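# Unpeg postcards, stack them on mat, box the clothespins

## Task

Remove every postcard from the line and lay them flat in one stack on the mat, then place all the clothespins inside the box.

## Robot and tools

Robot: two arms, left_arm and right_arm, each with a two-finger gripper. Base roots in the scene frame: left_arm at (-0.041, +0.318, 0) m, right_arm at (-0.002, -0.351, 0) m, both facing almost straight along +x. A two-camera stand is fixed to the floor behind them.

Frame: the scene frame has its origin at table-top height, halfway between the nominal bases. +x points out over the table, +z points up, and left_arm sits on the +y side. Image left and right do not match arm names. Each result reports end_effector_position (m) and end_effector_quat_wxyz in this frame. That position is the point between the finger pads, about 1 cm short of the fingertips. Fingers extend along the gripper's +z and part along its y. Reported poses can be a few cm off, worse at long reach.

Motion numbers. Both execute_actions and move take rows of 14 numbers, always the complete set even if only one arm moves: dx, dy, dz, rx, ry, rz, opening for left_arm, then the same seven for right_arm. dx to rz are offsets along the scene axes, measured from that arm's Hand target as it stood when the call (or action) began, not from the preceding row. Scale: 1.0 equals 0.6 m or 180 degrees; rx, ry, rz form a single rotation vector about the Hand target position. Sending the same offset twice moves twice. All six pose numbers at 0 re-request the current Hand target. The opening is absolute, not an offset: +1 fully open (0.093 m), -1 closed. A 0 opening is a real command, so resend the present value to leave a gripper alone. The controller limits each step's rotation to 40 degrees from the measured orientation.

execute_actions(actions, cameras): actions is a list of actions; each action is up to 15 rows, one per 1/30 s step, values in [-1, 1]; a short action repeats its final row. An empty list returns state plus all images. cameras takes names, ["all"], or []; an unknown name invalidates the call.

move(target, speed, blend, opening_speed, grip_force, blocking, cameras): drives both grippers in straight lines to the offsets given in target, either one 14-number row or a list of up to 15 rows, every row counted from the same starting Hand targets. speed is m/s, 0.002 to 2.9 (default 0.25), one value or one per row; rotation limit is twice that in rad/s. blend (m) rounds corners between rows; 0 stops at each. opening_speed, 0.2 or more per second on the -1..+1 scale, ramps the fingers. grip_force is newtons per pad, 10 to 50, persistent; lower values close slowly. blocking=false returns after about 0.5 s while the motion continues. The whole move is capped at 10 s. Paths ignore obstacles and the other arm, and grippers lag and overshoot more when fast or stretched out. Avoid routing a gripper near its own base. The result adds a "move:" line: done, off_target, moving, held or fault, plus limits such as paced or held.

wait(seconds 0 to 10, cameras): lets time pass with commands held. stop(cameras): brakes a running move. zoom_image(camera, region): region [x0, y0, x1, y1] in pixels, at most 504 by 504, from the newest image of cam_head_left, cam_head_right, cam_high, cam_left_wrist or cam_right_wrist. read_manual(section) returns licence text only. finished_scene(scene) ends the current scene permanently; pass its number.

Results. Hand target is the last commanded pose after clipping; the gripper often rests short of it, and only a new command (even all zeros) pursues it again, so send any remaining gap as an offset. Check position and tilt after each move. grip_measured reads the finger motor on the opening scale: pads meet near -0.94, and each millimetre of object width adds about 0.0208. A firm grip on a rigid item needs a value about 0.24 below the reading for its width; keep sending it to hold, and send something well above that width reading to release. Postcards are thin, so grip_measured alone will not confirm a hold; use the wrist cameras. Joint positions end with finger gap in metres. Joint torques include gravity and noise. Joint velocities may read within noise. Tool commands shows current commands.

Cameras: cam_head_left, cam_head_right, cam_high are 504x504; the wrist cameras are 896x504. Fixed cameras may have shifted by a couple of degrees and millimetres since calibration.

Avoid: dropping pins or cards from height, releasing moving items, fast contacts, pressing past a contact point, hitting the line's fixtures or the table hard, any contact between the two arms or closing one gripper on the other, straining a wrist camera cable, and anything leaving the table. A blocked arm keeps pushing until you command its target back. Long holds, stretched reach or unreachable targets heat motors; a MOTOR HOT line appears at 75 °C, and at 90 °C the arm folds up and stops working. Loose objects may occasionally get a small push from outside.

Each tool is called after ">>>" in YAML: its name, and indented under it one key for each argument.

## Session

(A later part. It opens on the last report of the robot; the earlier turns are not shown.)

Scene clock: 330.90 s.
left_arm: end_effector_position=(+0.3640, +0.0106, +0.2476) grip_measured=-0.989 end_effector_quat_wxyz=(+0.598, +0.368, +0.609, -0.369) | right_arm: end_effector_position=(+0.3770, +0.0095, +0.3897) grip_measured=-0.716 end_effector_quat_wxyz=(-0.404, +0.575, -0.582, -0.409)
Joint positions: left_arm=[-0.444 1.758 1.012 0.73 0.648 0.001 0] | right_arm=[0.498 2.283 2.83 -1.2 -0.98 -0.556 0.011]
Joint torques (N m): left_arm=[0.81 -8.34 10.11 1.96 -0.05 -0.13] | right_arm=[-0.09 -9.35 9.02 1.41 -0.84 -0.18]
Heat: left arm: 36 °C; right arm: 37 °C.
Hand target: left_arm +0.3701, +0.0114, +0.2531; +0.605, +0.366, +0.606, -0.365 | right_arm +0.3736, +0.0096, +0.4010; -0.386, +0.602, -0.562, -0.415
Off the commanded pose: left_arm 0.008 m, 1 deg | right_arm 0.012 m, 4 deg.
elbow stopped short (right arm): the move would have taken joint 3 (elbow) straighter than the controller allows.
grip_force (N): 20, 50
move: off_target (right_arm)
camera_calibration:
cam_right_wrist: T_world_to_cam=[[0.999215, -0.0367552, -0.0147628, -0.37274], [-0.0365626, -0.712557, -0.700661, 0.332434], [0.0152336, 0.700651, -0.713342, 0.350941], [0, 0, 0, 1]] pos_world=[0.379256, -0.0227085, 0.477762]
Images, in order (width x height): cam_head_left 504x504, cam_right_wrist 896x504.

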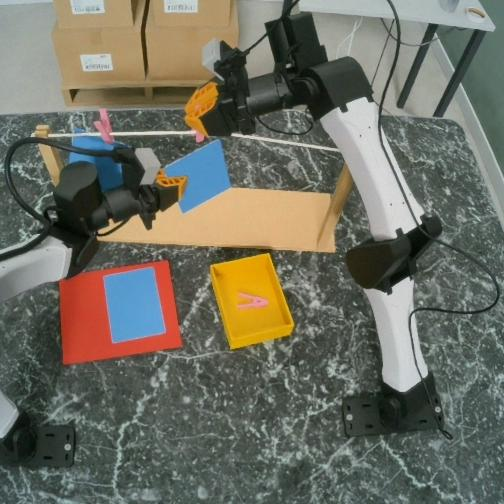

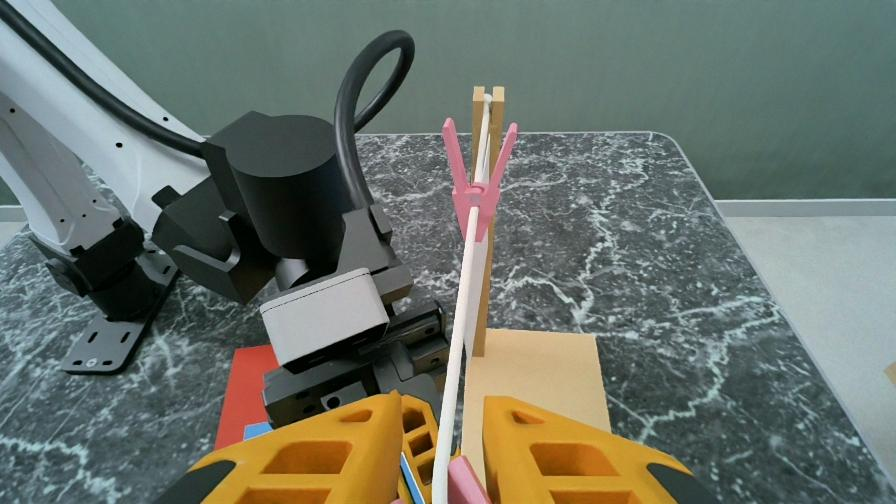

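>>> execute_actions:
  actions: []
  cameras: ["cam_head_left", "cam_head_right", "cam_left_wrist", "cam_right_wrist"]

>>> zoom_image:
  camera: "cam_head_left"
  region: [175, 105, 245, 175]

>>> zoom_image:
  camera: "cam_head_right"
  region: [165, 105, 235, 175]

>>> zoom_image:
  camera: "cam_right_wrist"
  region: [380, 380, 520, 504]

Scene clock: 332.63 s.
left_arm: end_effector_position=(+0.3640, +0.0106, +0.2476) grip_measured=-0.989 end_effector_quat_wxyz=(+0.598, +0.368, +0.609, -0.369) | right_arm: end_effector_position=(+0.3770, +0.0095, +0.3897) grip_measured=-0.720 end_effector_quat_wxyz=(-0.405, +0.575, -0.582, -0.408)
Joint positions: left_arm=[-0.444 1.758 1.012 0.73 0.648 0.001 0] | right_arm=[0.498 2.283 2.83 -1.2 -0.98 -0.556 0.011]
Joint velocities: within noise
Joint torques (N m): left_arm=[0.79 -8.39 10.1 1.96 -0.06 -0.13] | right_arm=[-0.1 -9.25 9.01 1.4 -0.87 -0.14]
Heat: left arm: 36 °C; right arm: 37 °C.
Hand target: left_arm +0.3701, +0.0114, +0.2531; +0.605, +0.366, +0.606, -0.365 | right_arm +0.3736, +0.0096, +0.4010; -0.386, +0.603, -0.562, -0.415
Tool commands: left_gripper/opening=-1.0 right_gripper/opening=-0.74
Off the commanded pose: left_arm 0.008 m, 1 deg | right_arm 0.012 m, 4 deg.
grip_force (N): 20, 50
camera_calibration:
cam_left_wrist: T_world_to_cam=[[-0.885471, -0.464695, -0.000487874, 0.329545], [-0.191347, 0.365565, -0.910905, 0.332751], [0.423471, -0.806487, -0.412615, 0.0444268], [0, 0, 0, 1]] pos_world=[0.336659, 0.0673249, 0.321597]
cam_right_wrist: T_world_to_cam=[[0.999232, -0.0365471, -0.0141257, -0.372946], [-0.0359674, -0.712565, -0.700684, 0.332216], [0.0155425, 0.700654, -0.713332, 0.350821], [0, 0, 0, 1]] pos_world=[0.379156, -0.0227083, 0.477762]
Images, in order (width x height): cam_head_left 504x504, cam_head_right 504x504, cam_left_wrist 896x504, cam_right_wrist 896x504.

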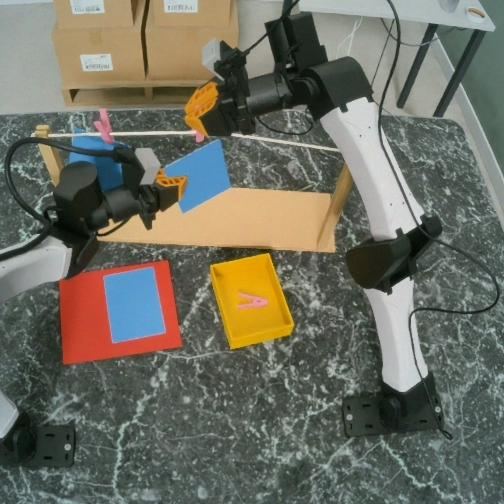

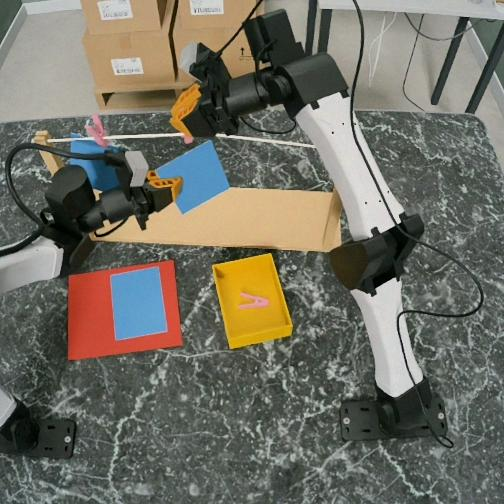

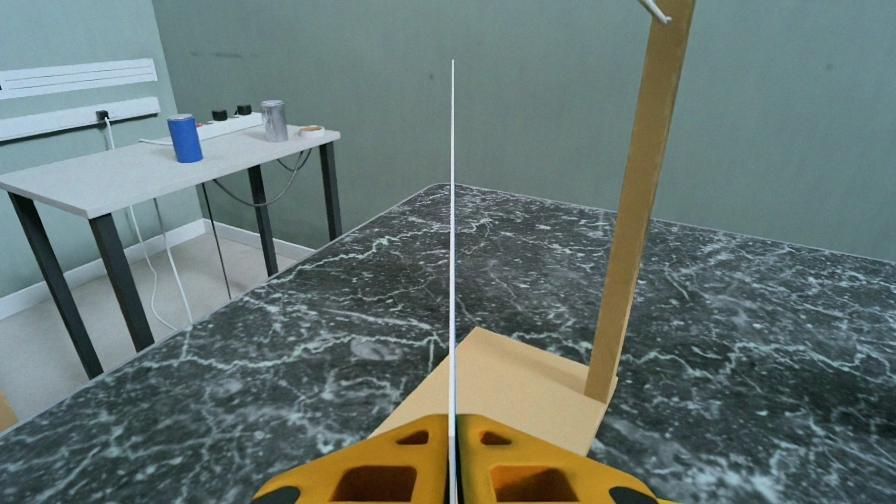

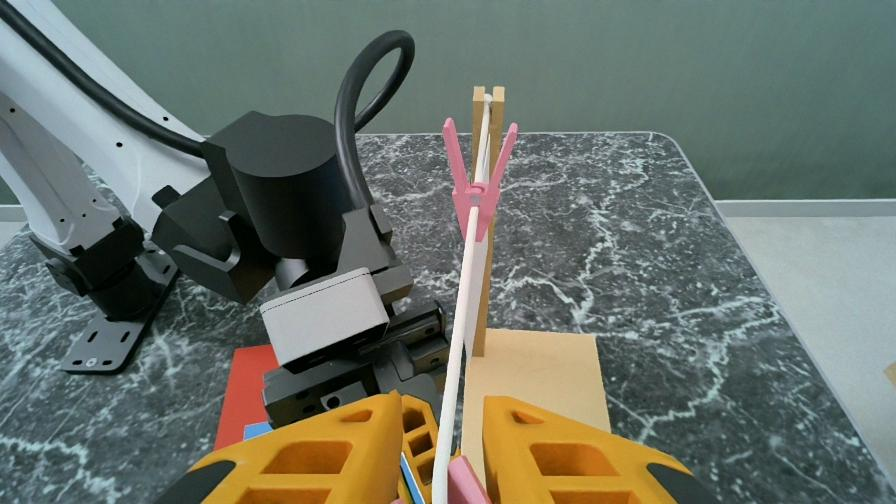

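Scaled by 7.200 from the camera's 504x504 image, which has a finer 720x720 frame.

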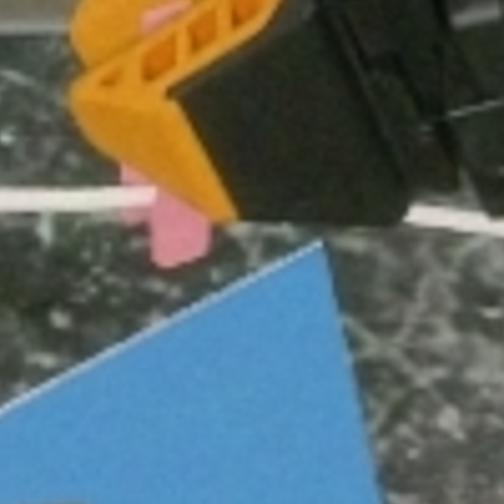

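Scaled by 7.200 from the camera's 504x504 image, which has a finer 720x720 frame.

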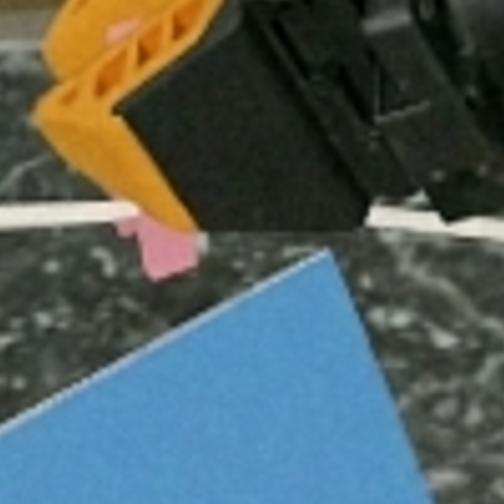

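Scaled by 3.600 from the camera's 896x504 image, which has a finer 1280x720 frame.

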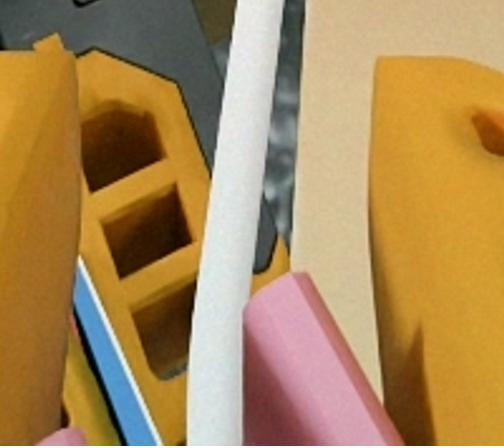

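>>> move:
  target: [0, 0, 0, 0, 0, 0, -1.0, 0, 0, 0, 0, 0, 0, -0.9]
  opening_speed: 0.3
  cameras: ["cam_right_wrist", "cam_head_left"]

>>> zoom_image:
  camera: "cam_head_left"
  region: [175, 105, 245, 175]

>>> zoom_image:
  camera: "cam_right_wrist"
  region: [380, 380, 520, 504]

Scene clock: 334.10 s.
left_arm: end_effector_position=(+0.3640, +0.0106, +0.2476) grip_measured=-0.989 end_effector_quat_wxyz=(+0.598, +0.368, +0.609, -0.369) | right_arm: end_effector_position=(+0.3770, +0.0095, +0.3897) grip_measured=-0.720 end_effector_quat_wxyz=(-0.405, +0.575, -0.582, -0.408)
Joint positions: left_arm=[-0.444 1.758 1.012 0.73 0.648 0.001 0] | right_arm=[0.498 2.283 2.83 -1.2 -0.98 -0.556 0.011]
Joint torques (N m): left_arm=[0.77 -8.32 10.1 1.96 -0.06 -0.13] | right_arm=[-0.14 -9.31 8.9 1.41 -0.86 -0.12]
Heat: left arm: 36 °C; right arm: 38 °C.
Hand target: left_arm +0.3701, +0.0114, +0.2531; +0.605, +0.366, +0.606, -0.365 | right_arm +0.3736, +0.0096, +0.4010; -0.386, +0.603, -0.562, -0.415
Off the commanded pose: left_arm 0.008 m, 1 deg | right_arm 0.012 m, 4 deg.
elbow stopped short (right arm): the move would have taken joint 3 (elbow) straighter than the controller allows.
grip_force (N): 20, 50
move: off_target (right_arm)
camera_calibration:
cam_right_wrist: T_world_to_cam=[[0.999232, -0.0365471, -0.0141257, -0.372946], [-0.0359674, -0.712565, -0.700684, 0.332216], [0.0155425, 0.700654, -0.713332, 0.350821], [0, 0, 0, 1]] pos_world=[0.379156, -0.0227083, 0.477762]
Images, in order (width x height): cam_head_left 504x504, cam_right_wrist 896x504.

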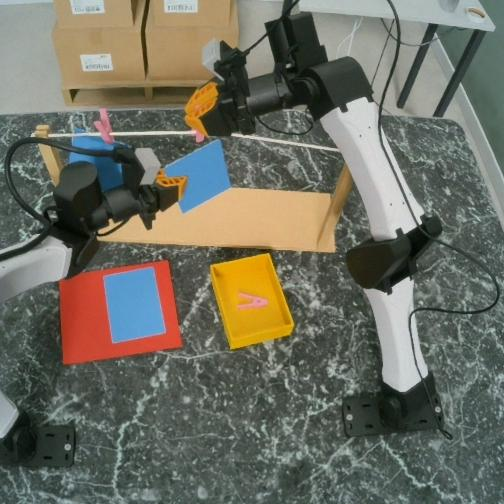

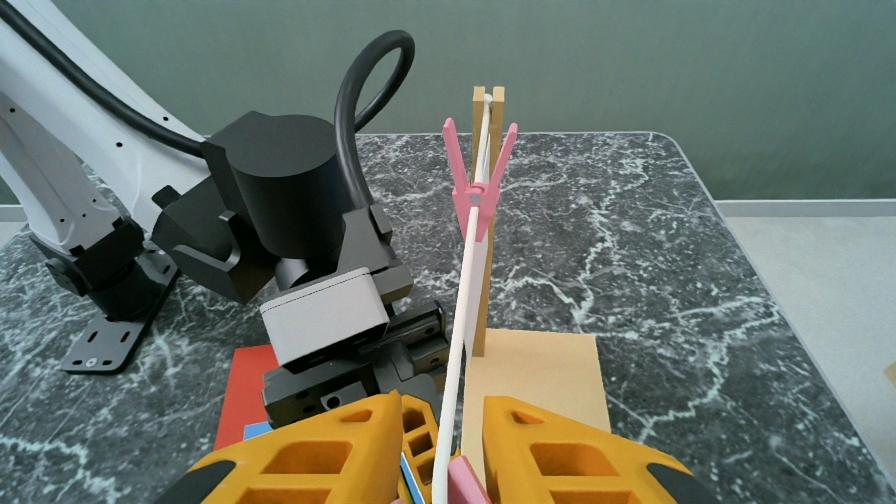

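Scaled by 7.200 from the camera's 504x504 image, which has a finer 720x720 frame.

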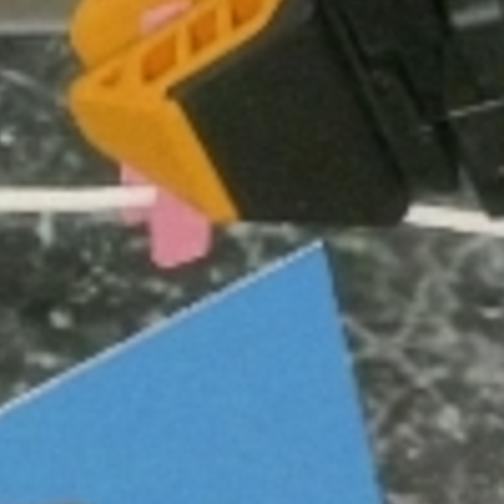

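Scaled by 3.600 from the camera's 896x504 image, which has a finer 1280x720 frame.

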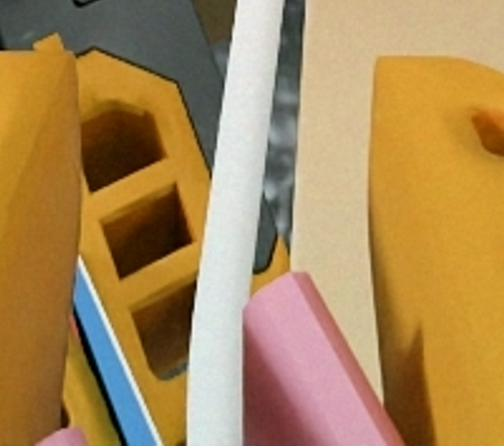

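>>> execute_actions:
  actions: []

Scene clock: 335.60 s.
left_arm: end_effector_position=(+0.3640, +0.0106, +0.2476) grip_measured=-0.989 end_effector_quat_wxyz=(+0.598, +0.368, +0.609, -0.369) | right_arm: end_effector_position=(+0.3770, +0.0095, +0.3897) grip_measured=-0.720 end_effector_quat_wxyz=(-0.405, +0.575, -0.582, -0.408)
Joint positions: left_arm=[-0.444 1.758 1.012 0.73 0.648 0.001 0] | right_arm=[0.498 2.283 2.83 -1.2 -0.98 -0.556 0.011]
Joint velocities: within noise
Joint torques (N m): left_arm=[0.79 -8.36 10.1 1.97 -0.05 -0.13] | right_arm=[-0.21 -9.35 8.91 1.42 -0.87 -0.14]
Heat: left arm: 36 °C; right arm: 38 °C.
Hand target: left_arm +0.3701, +0.0114, +0.2531; +0.605, +0.366, +0.606, -0.365 | right_arm +0.3736, +0.0096, +0.4010; -0.386, +0.603, -0.562, -0.415
Tool commands: left_gripper/opening=-1.0 right_gripper/opening=-0.9
Off the commanded pose: left_arm 0.008 m, 1 deg | right_arm 0.012 m, 4 deg.
grip_force (N): 20, 50
camera_calibration:
cam_left_wrist: T_world_to_cam=[[-0.885471, -0.464695, -0.000487874, 0.329545], [-0.191347, 0.365565, -0.910905, 0.332751], [0.423471, -0.806487, -0.412615, 0.0444268], [0, 0, 0, 1]] pos_world=[0.336659, 0.0673249, 0.321597]
cam_right_wrist: T_world_to_cam=[[0.999232, -0.0365471, -0.0141257, -0.372946], [-0.0359674, -0.712565, -0.700684, 0.332216], [0.0155425, 0.700654, -0.713332, 0.350821], [0, 0, 0, 1]] pos_world=[0.379156, -0.0227083, 0.477762]

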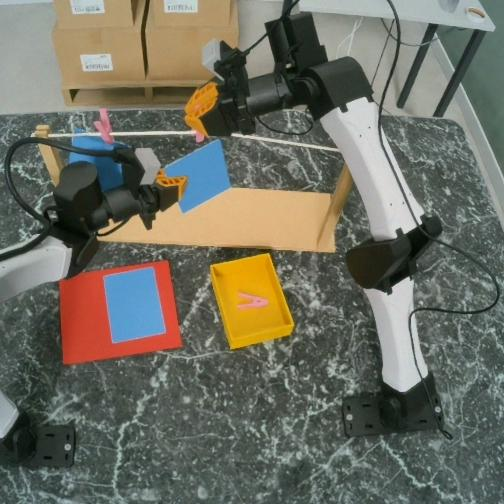

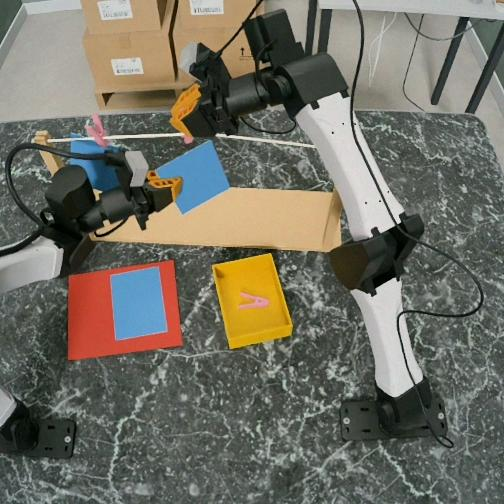

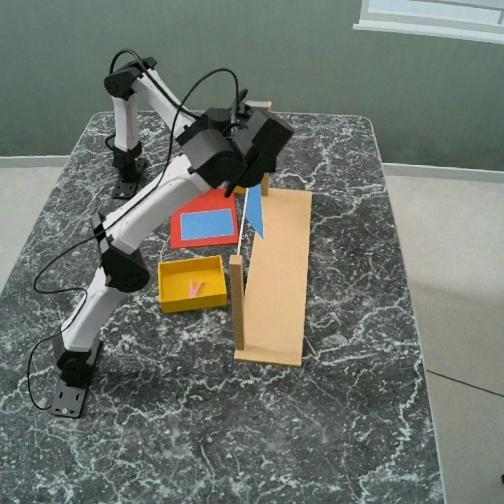

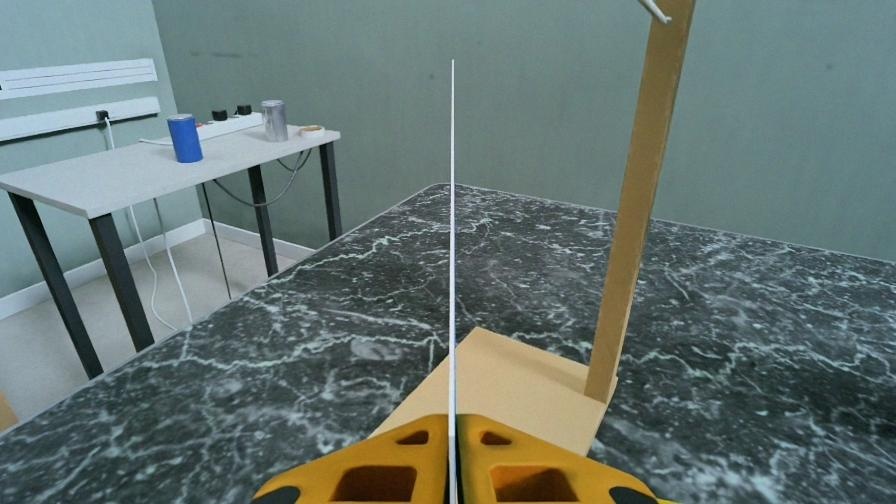

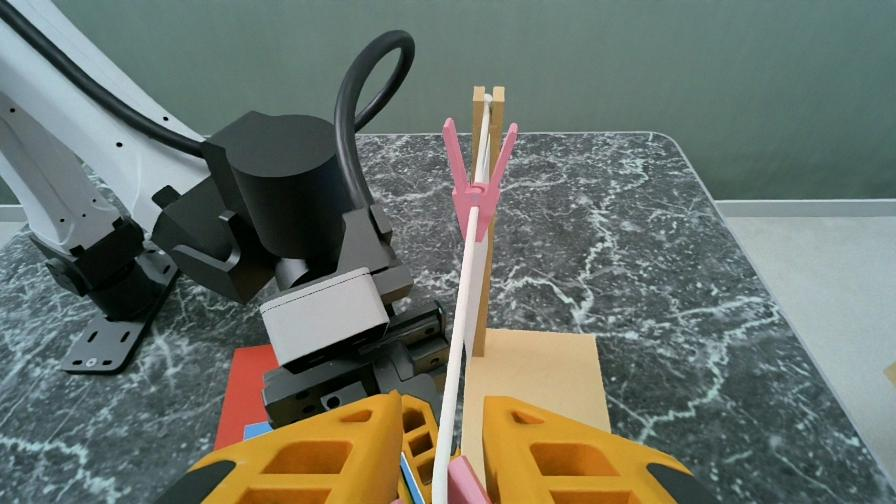

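>>> zoom_image:
  camera: "cam_right_wrist"
  region: [330, 380, 560, 504]

>>> zoom_image:
  camera: "cam_head_left"
  region: [150, 70, 270, 190]

>>> zoom_image:
  camera: "cam_head_right"
  region: [140, 70, 250, 180]

Scaled by 2.191 from the camera's 896x504 image, which has a finer 1280x720 frame.

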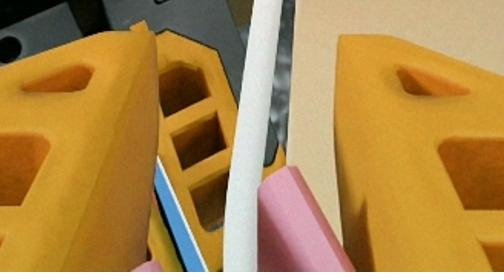

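Scaled by 4.200 from the camera's 504x504 image, which has a finer 720x720 frame.

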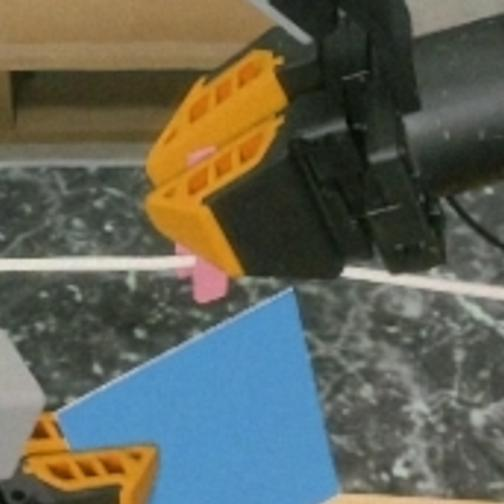

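Scaled by 4.582 from the camera's 504x504 image, which has a finer 720x720 frame.

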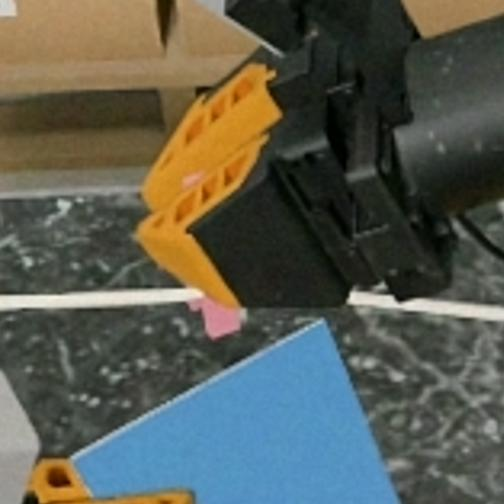

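>>> zoom_image:
  camera: "cam_head_left"
  region: [180, 115, 220, 150]

>>> zoom_image:
  camera: "cam_head_right"
  region: [165, 120, 215, 160]

Scaled by 12.600 from the camera's 504x504 image, which has a finer 720x720 frame.

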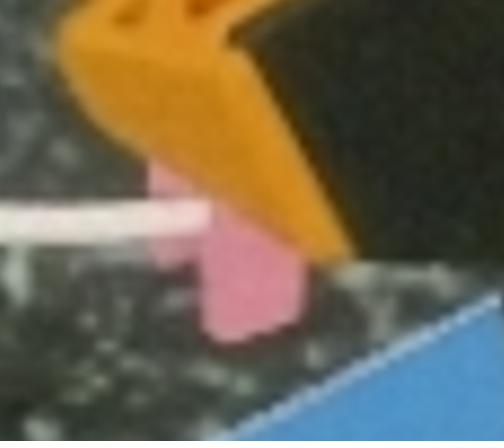

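Scaled by 10.080 from the camera's 504x504 image, which has a finer 720x720 frame.

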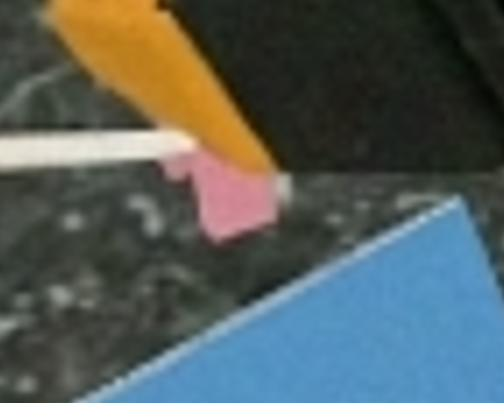

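>>> move:
  target: [-0.1167, 0, 0, 0, 0, 0, -1.0, 0, 0, 0, 0, 0, -0.194, -1.0]
  speed: 0.15
  cameras: ["cam_head_left", "cam_head_right", "cam_right_wrist"]

Scene clock: 348.00 s.
left_arm: end_effector_position=(+0.3022, +0.0085, +0.2450) grip_measured=-0.989 end_effector_quat_wxyz=(+0.593, +0.371, +0.611, -0.371) | right_arm: end_effector_position=(+0.3822, +0.0137, +0.3775) grip_measured=-0.720 end_effector_quat_wxyz=(+0.468, -0.410, +0.732, +0.276)
Joint positions: left_arm=[-0.533 1.567 0.8 0.741 0.568 0.001 0] | right_arm=[0.655 1.845 2.06 -0.667 -0.362 -0.148 0.011]
Joint torques (N m): left_arm=[-0.17 -9.31 6.69 2.12 -0.24 -0.13] | right_arm=[0.66 -11.92 6.64 1.95 -0.09 0.01]
Heat: left arm: 36 °C; right arm: 38 °C.
Hand target: left_arm +0.2999, +0.0113, +0.2532; +0.605, +0.366, +0.606, -0.365 | right_arm +0.3737, +0.0096, +0.4010; +0.493, -0.406, +0.717, +0.280
Off the commanded pose: left_arm 0.009 m, 2 deg | right_arm 0.025 m, 3 deg.
grip_force (N): 20, 50
move: off_target (right_arm)
camera_calibration:
cam_right_wrist: T_world_to_cam=[[0.842536, -0.538176, -0.0223527, -0.308312], [-0.423392, -0.636042, -0.645128, 0.452977], [0.332975, 0.553008, -0.763747, 0.238832], [0, 0, 0, 1]] pos_world=[0.372025, -0.00989015, 0.467744]
Images, in order (width x height): cam_head_left 504x504, cam_head_right 504x504, cam_right_wrist 896x504.

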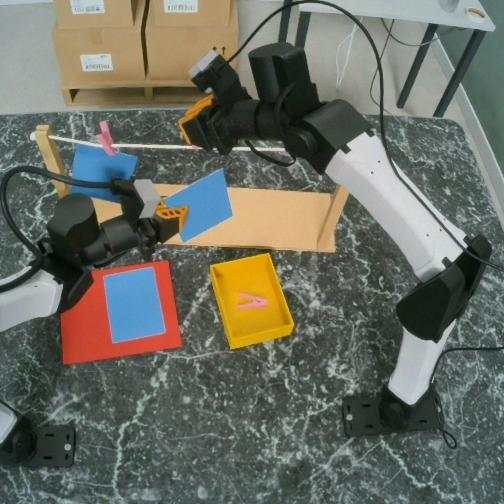

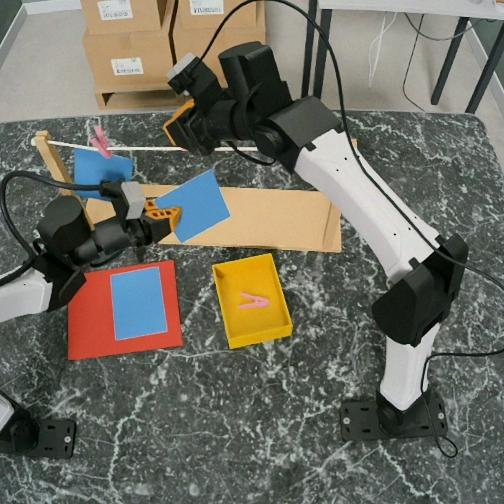

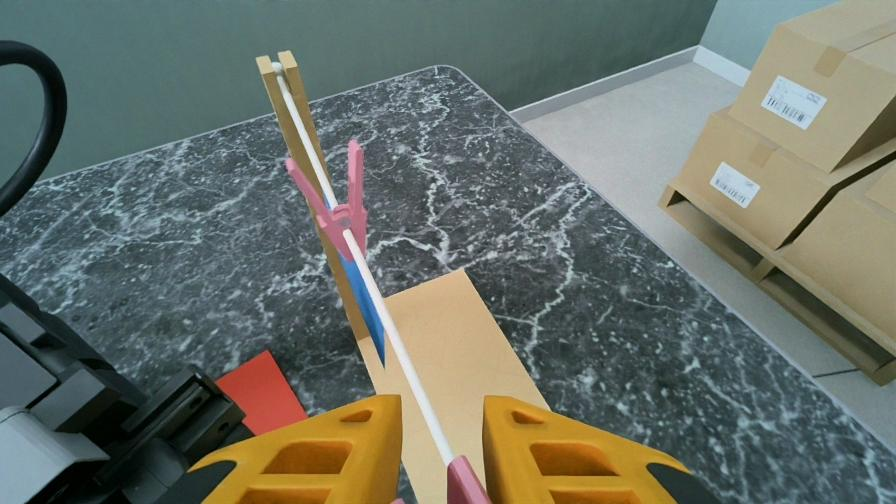

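>>> zoom_image:
  camera: "cam_right_wrist"
  region: [330, 380, 560, 504]

>>> zoom_image:
  camera: "cam_head_left"
  region: [165, 90, 225, 160]

>>> zoom_image:
  camera: "cam_head_right"
  region: [150, 90, 210, 160]

Scaled by 2.191 from the camera's 896x504 image, which has a finer 1280x720 frame.

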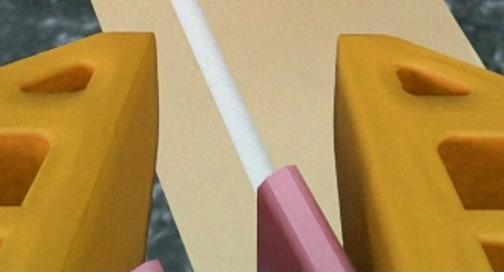

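Scaled by 7.200 from the camera's 504x504 image, which has a finer 720x720 frame.

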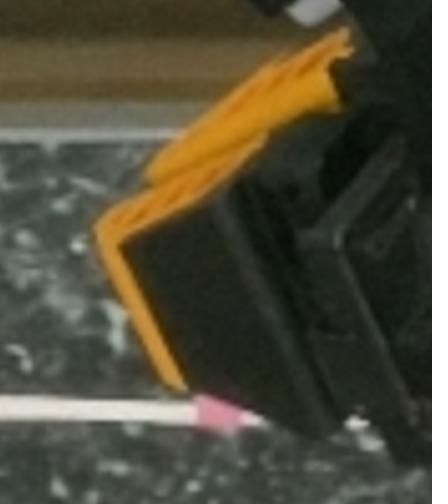

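Scaled by 7.200 from the camera's 504x504 image, which has a finer 720x720 frame.

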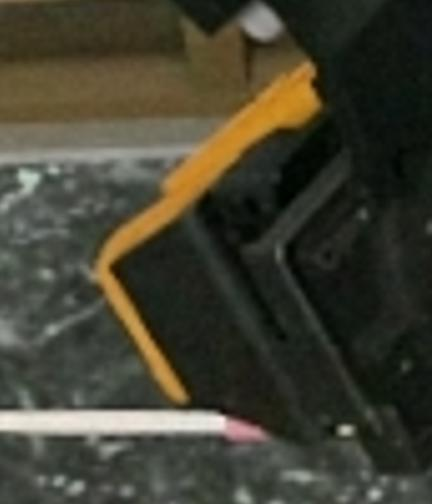

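>>> move:
  target:
    - [-0.05, 0.1312, -0.055, 0.002, 0.25, 0.0285, -1.0, 0.0, 0, 0.0667, 0, 0, 0, -1.0]
    - [-0.118, 0.245, -0.2385, 0.0041, 0.5004, 0.0569, -1.0, 0.0, 0, 0.0667, 0, 0, 0, -1.0]
  blend: [0.03, 0]
  speed: 0.2
  cameras: ["cam_head_left", "cam_head_right", "cam_left_wrist", "cam_right_wrist"]

Scene clock: 356.70 s.
left_arm: end_effector_position=(+0.2237, +0.1589, +0.1047) grip_measured=-0.990 end_effector_quat_wxyz=(+0.019, -0.053, +0.887, -0.458) | right_arm: end_effector_position=(+0.3721, +0.0059, +0.4423) grip_measured=-0.720 end_effector_quat_wxyz=(+0.495, -0.407, +0.715, +0.280)
Joint positions: left_arm=[-0.087 1.503 0.842 -0.647 0.926 -0.343 0] | right_arm=[0.655 1.924 2.415 -0.878 -0.361 -0.147 0.011]
Joint torques (N m): left_arm=[0.66 -4.89 9.32 0.74 0.6 0.09] | right_arm=[0.72 -6.57 8.68 1.64 -0.05 0.03]
Heat: left arm: 36 °C; right arm: 38 °C.
Hand target: left_arm +0.2291, +0.1583, +0.1100; +0.025, -0.046, +0.885, -0.463 | right_arm +0.3737, +0.0097, +0.4408; +0.492, -0.406, +0.717, +0.280
Off the commanded pose: left_arm 0.008 m, 1 deg | right_arm 0.004 m, 0 deg.
grip_force (N): 20, 50
move: done
camera_calibration:
cam_left_wrist: T_world_to_cam=[[0.0691501, -0.583725, 0.809002, -0.00525997], [-0.943523, 0.225117, 0.243079, 0.191264], [-0.324011, -0.78012, -0.535191, 0.340226], [0, 0, 0, 1]] pos_world=[0.291063, 0.21929, 0.139849]
cam_right_wrist: T_world_to_cam=[[0.842304, -0.539002, -0.000356942, -0.312219], [-0.390169, -0.609263, -0.690338, 0.492972], [0.371876, 0.581614, -0.723487, 0.263484], [0, 0, 0, 1]] pos_world=[0.357341, -0.0211833, 0.530833]
Images, in order (width x height): cam_head_left 504x504, cam_head_right 504x504, cam_left_wrist 896x504, cam_right_wrist 896x504.

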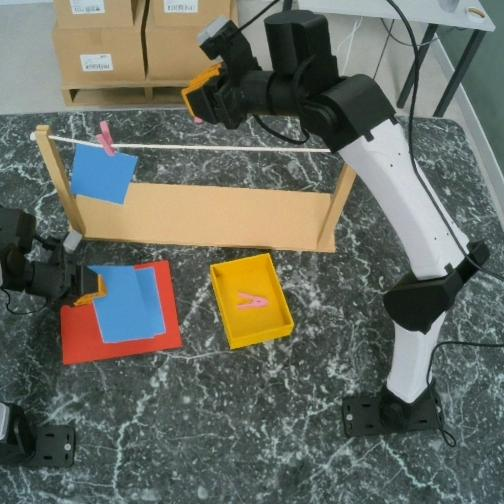

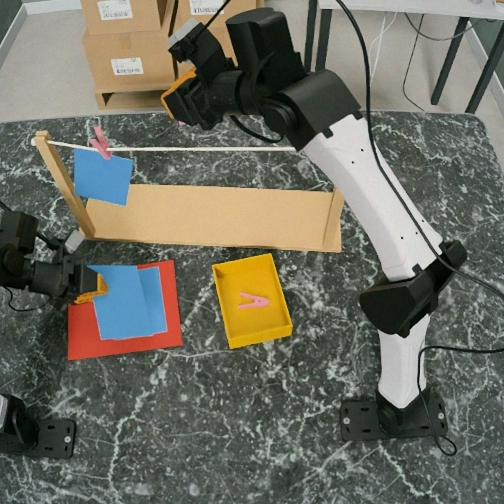

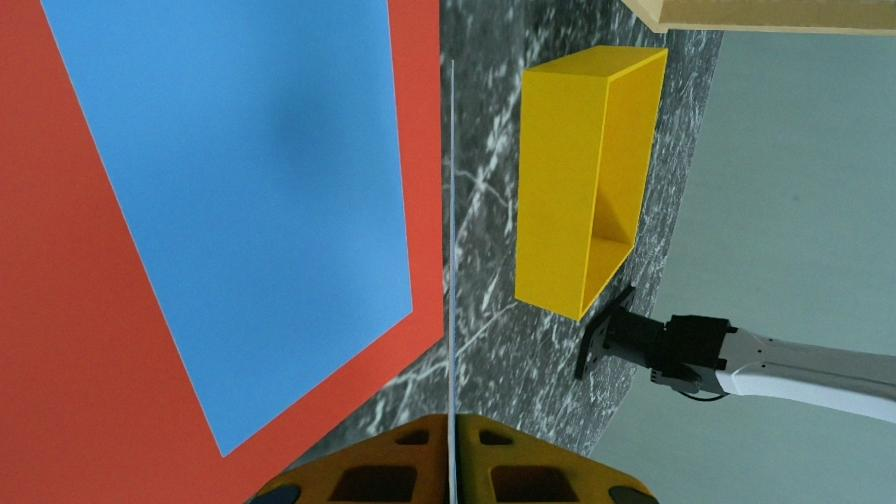

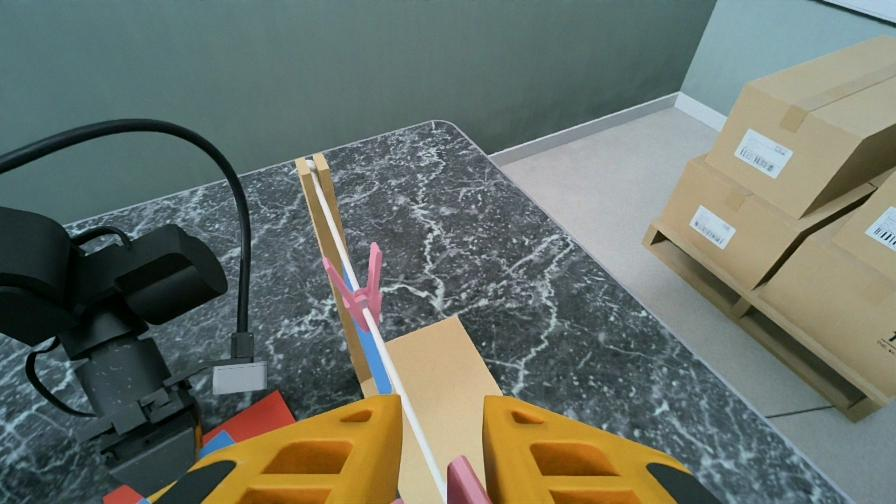

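>>> zoom_image:
  camera: "cam_head_left"
  region: [55, 250, 195, 370]

>>> zoom_image:
  camera: "cam_head_right"
  region: [55, 250, 195, 370]

Scaled by 3.600 from the camera's 504x504 image, which has a finer 720x720 frame.

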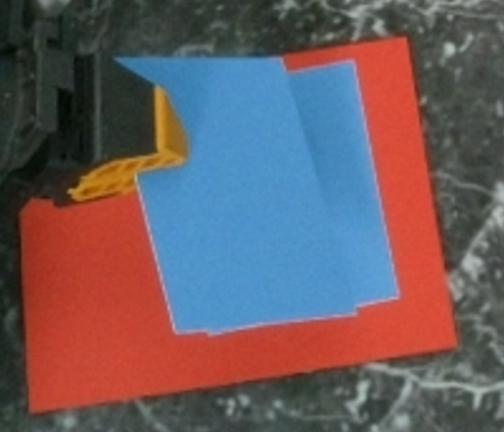

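Scaled by 3.600 from the camera's 504x504 image, which has a finer 720x720 frame.

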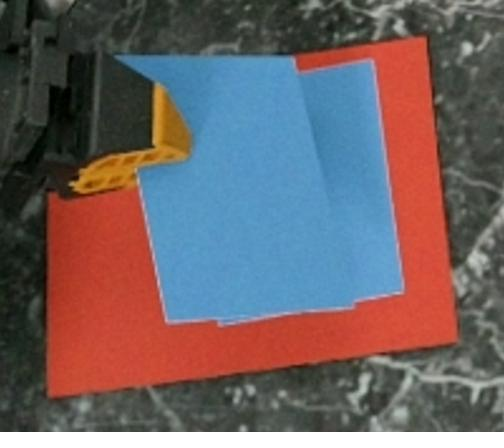

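>>> move:
  target:
    - [0.0098, 0.0112, -0.0767, 0, 0, -0.0278, -1.0, -0.1395, -0.0995, -0.068, -0.095, 0.0288, 0.0424, -1.0]
    - [0.0098, 0.0112, -0.1867, 0.0833, 0.005, -0.0278, -1.0, -0.2095, -0.1395, -0.4847, -0.3169, 0.0959, 0.1413, -1.0]
  blend: [0.03, 0]
  speed: 0.2
  cameras: ["cam_head_left", "cam_head_right", "cam_left_wrist", "cam_right_wrist"]

Scene clock: 366.10 s.
left_arm: end_effector_position=(+0.2406, +0.1457, +0.0473) grip_measured=-0.990 end_effector_quat_wxyz=(+0.024, +0.022, +0.898, -0.439) | right_arm: end_effector_position=(+0.2458, -0.0776, +0.1553) grip_measured=-0.720 end_effector_quat_wxyz=(-0.062, +0.681, -0.727, -0.063)
Joint positions: left_arm=[-0.137 1.732 0.849 -0.472 0.892 -0.196 0] | right_arm=[0.786 1.826 1.687 -1.304 -0.124 -0.721 0.011]
Joint torques (N m): left_arm=[-0.39 -3.4 3.07 0.65 -1.54 -0.16] | right_arm=[0.68 -6.56 6.41 0.65 -0.07 -0.12]
Heat: left arm: 36 °C; right arm: 37 °C.
Hand target: left_arm +0.2350, +0.1650, -0.0020; +0.003, -0.008, +0.939, -0.344 | right_arm +0.2480, -0.0740, +0.1502; -0.063, +0.686, -0.722, -0.060
Off the commanded pose: left_arm 0.053 m, 13 deg | right_arm 0.007 m, 1 deg.
grip_force (N): 20, 50
move: off_target (left_arm)
camera_calibration:
cam_left_wrist: T_world_to_cam=[[-0.068983, -0.620368, 0.781271, 0.0721811], [-0.923016, 0.336836, 0.185966, 0.205609], [-0.378527, -0.708297, -0.595846, 0.310253], [0, 0, 0, 1]] pos_world=[0.312199, 0.195274, 0.0902339]
cam_right_wrist: T_world_to_cam=[[0.996291, -0.084152, 0.0179694, -0.256242], [-0.08589, -0.959825, 0.267129, -0.0560223], [-0.00523194, -0.267682, -0.963493, 0.215401], [0, 0, 0, 1]] pos_world=[0.251606, -0.017676, 0.227107]
Images, in order (width x height): cam_head_left 504x504, cam_head_right 504x504, cam_left_wrist 896x504, cam_right_wrist 896x504.

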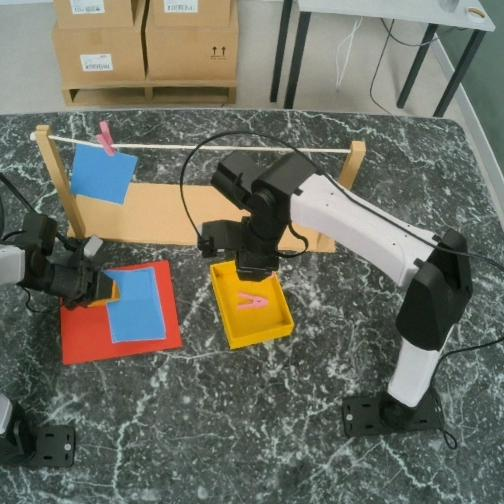

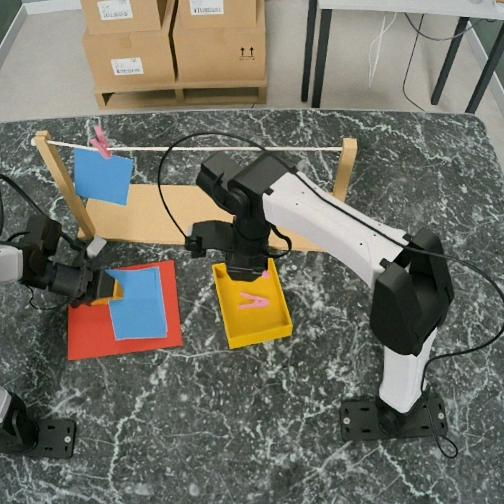

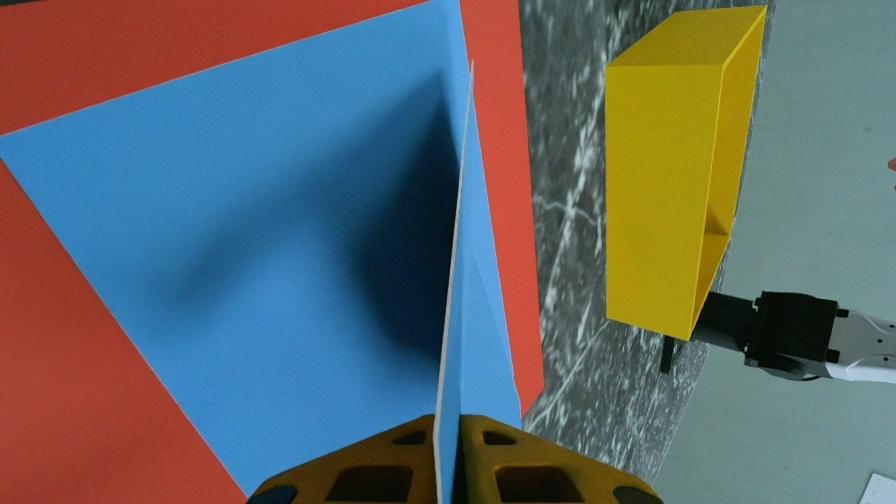

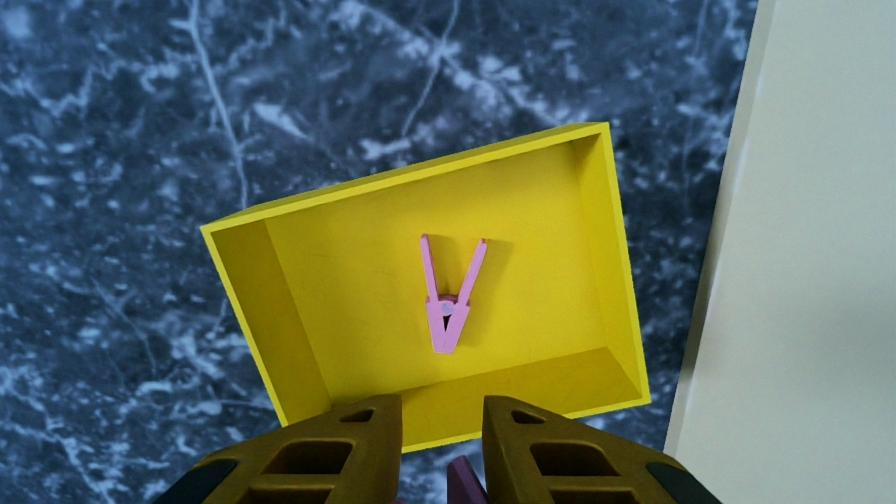

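>>> zoom_image:
  camera: "cam_head_left"
  region: [55, 250, 195, 370]

>>> zoom_image:
  camera: "cam_head_right"
  region: [55, 250, 195, 370]

Scaled by 3.600 from the camera's 504x504 image, which has a finer 720x720 frame.

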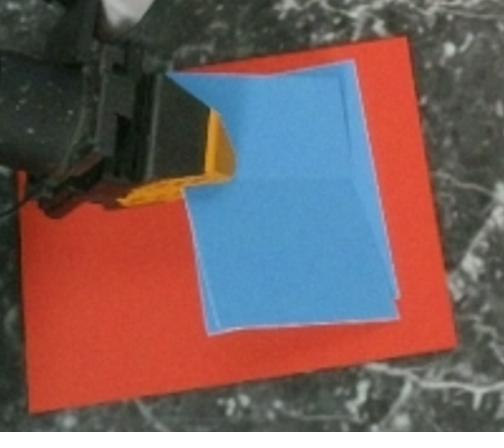

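Scaled by 3.600 from the camera's 504x504 image, which has a finer 720x720 frame.

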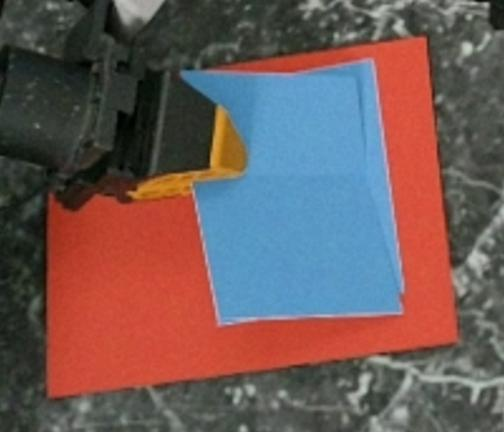

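>>> move:
  target: [0.0093, -0.0322, -0.0133, 0, 0, 0, -1.0, 0.0233, 0, -0.1737, 0, 0, 0, -1.0]
  speed: 0.1
  cameras: ["cam_right_wrist", "cam_head_left", "cam_head_right"]

Scene clock: 371.23 s.
left_arm: end_effector_position=(+0.2459, +0.1294, +0.0439) grip_measured=-0.990 end_effector_quat_wxyz=(+0.027, +0.025, +0.896, -0.442) | right_arm: end_effector_position=(+0.2575, -0.0731, +0.0524) grip_measured=-0.720 end_effector_quat_wxyz=(-0.063, +0.686, -0.722, -0.062)
Joint positions: left_arm=[-0.188 1.755 0.849 -0.381 0.886 -0.271 0] | right_arm=[0.773 1.906 1.38 -0.917 -0.123 -0.749 0.011]
Joint torques (N m): left_arm=[-1.42 -2.56 3.56 0.68 -1.59 -0.2] | right_arm=[-0.49 -6.75 6.15 0.69 -0.1 -0.12]
Heat: left arm: 35 °C; right arm: 37 °C.
Hand target: left_arm +0.2406, +0.1458, -0.0100; +0.003, -0.008, +0.939, -0.344 | right_arm +0.2619, -0.0740, +0.0459; -0.063, +0.686, -0.722, -0.060
Off the commanded pose: left_arm 0.057 m, 13 deg | right_arm 0.008 m, 0 deg.
grip_force (N): 20, 50
move: off_target (left_arm)
camera_calibration:
cam_right_wrist: T_world_to_cam=[[0.997272, -0.070192, 0.0228209, -0.265133], [-0.0737409, -0.960779, 0.267332, -0.0263598], [0.00316125, -0.268286, -0.963334, 0.115447], [0, 0, 0, 1]] pos_world=[0.262101, -0.0129635, 0.124311]
Images, in order (width x height): cam_head_left 504x504, cam_head_right 504x504, cam_right_wrist 896x504.

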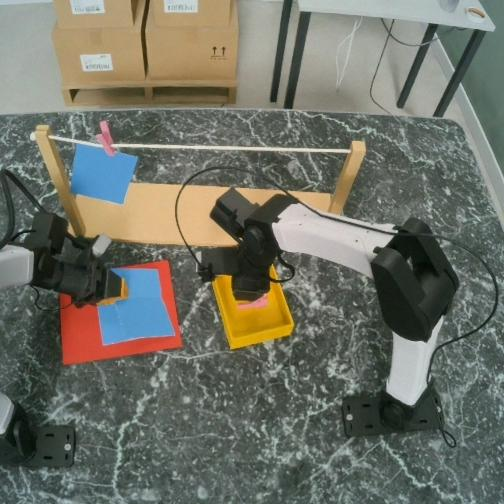

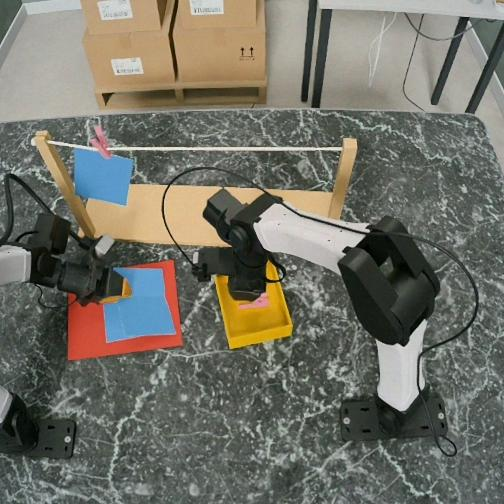

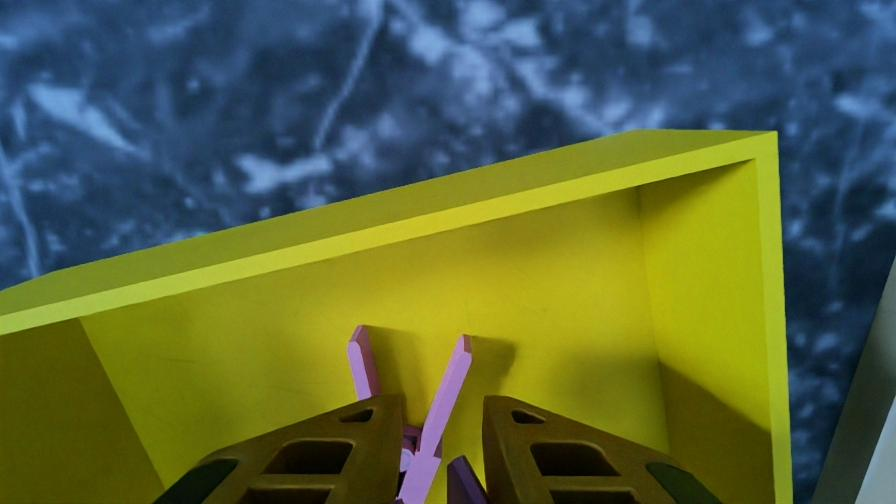

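>>> zoom_image:
  camera: "cam_head_left"
  region: [55, 250, 195, 370]

>>> zoom_image:
  camera: "cam_head_right"
  region: [55, 250, 195, 370]

>>> zoom_image:
  camera: "cam_right_wrist"
  region: [290, 300, 600, 504]

Scaled by 3.600 from the camera's 504x504 image, which has a finer 720x720 frame.

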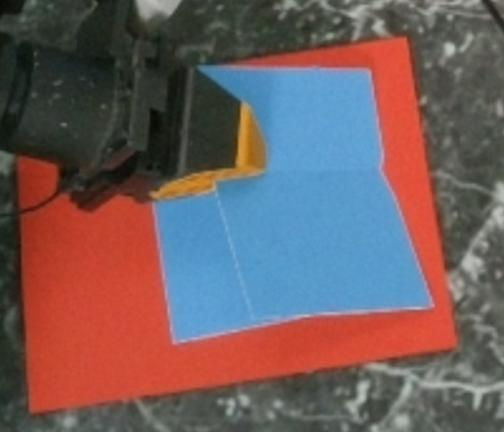

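Scaled by 3.600 from the camera's 504x504 image, which has a finer 720x720 frame.

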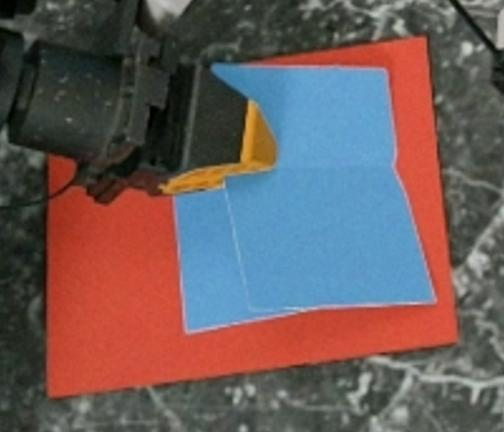

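Scaled by 1.626 from the camera's 896x504 image, which has a finer 1280x720 frame.

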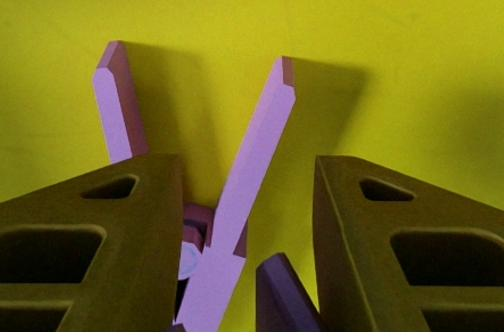

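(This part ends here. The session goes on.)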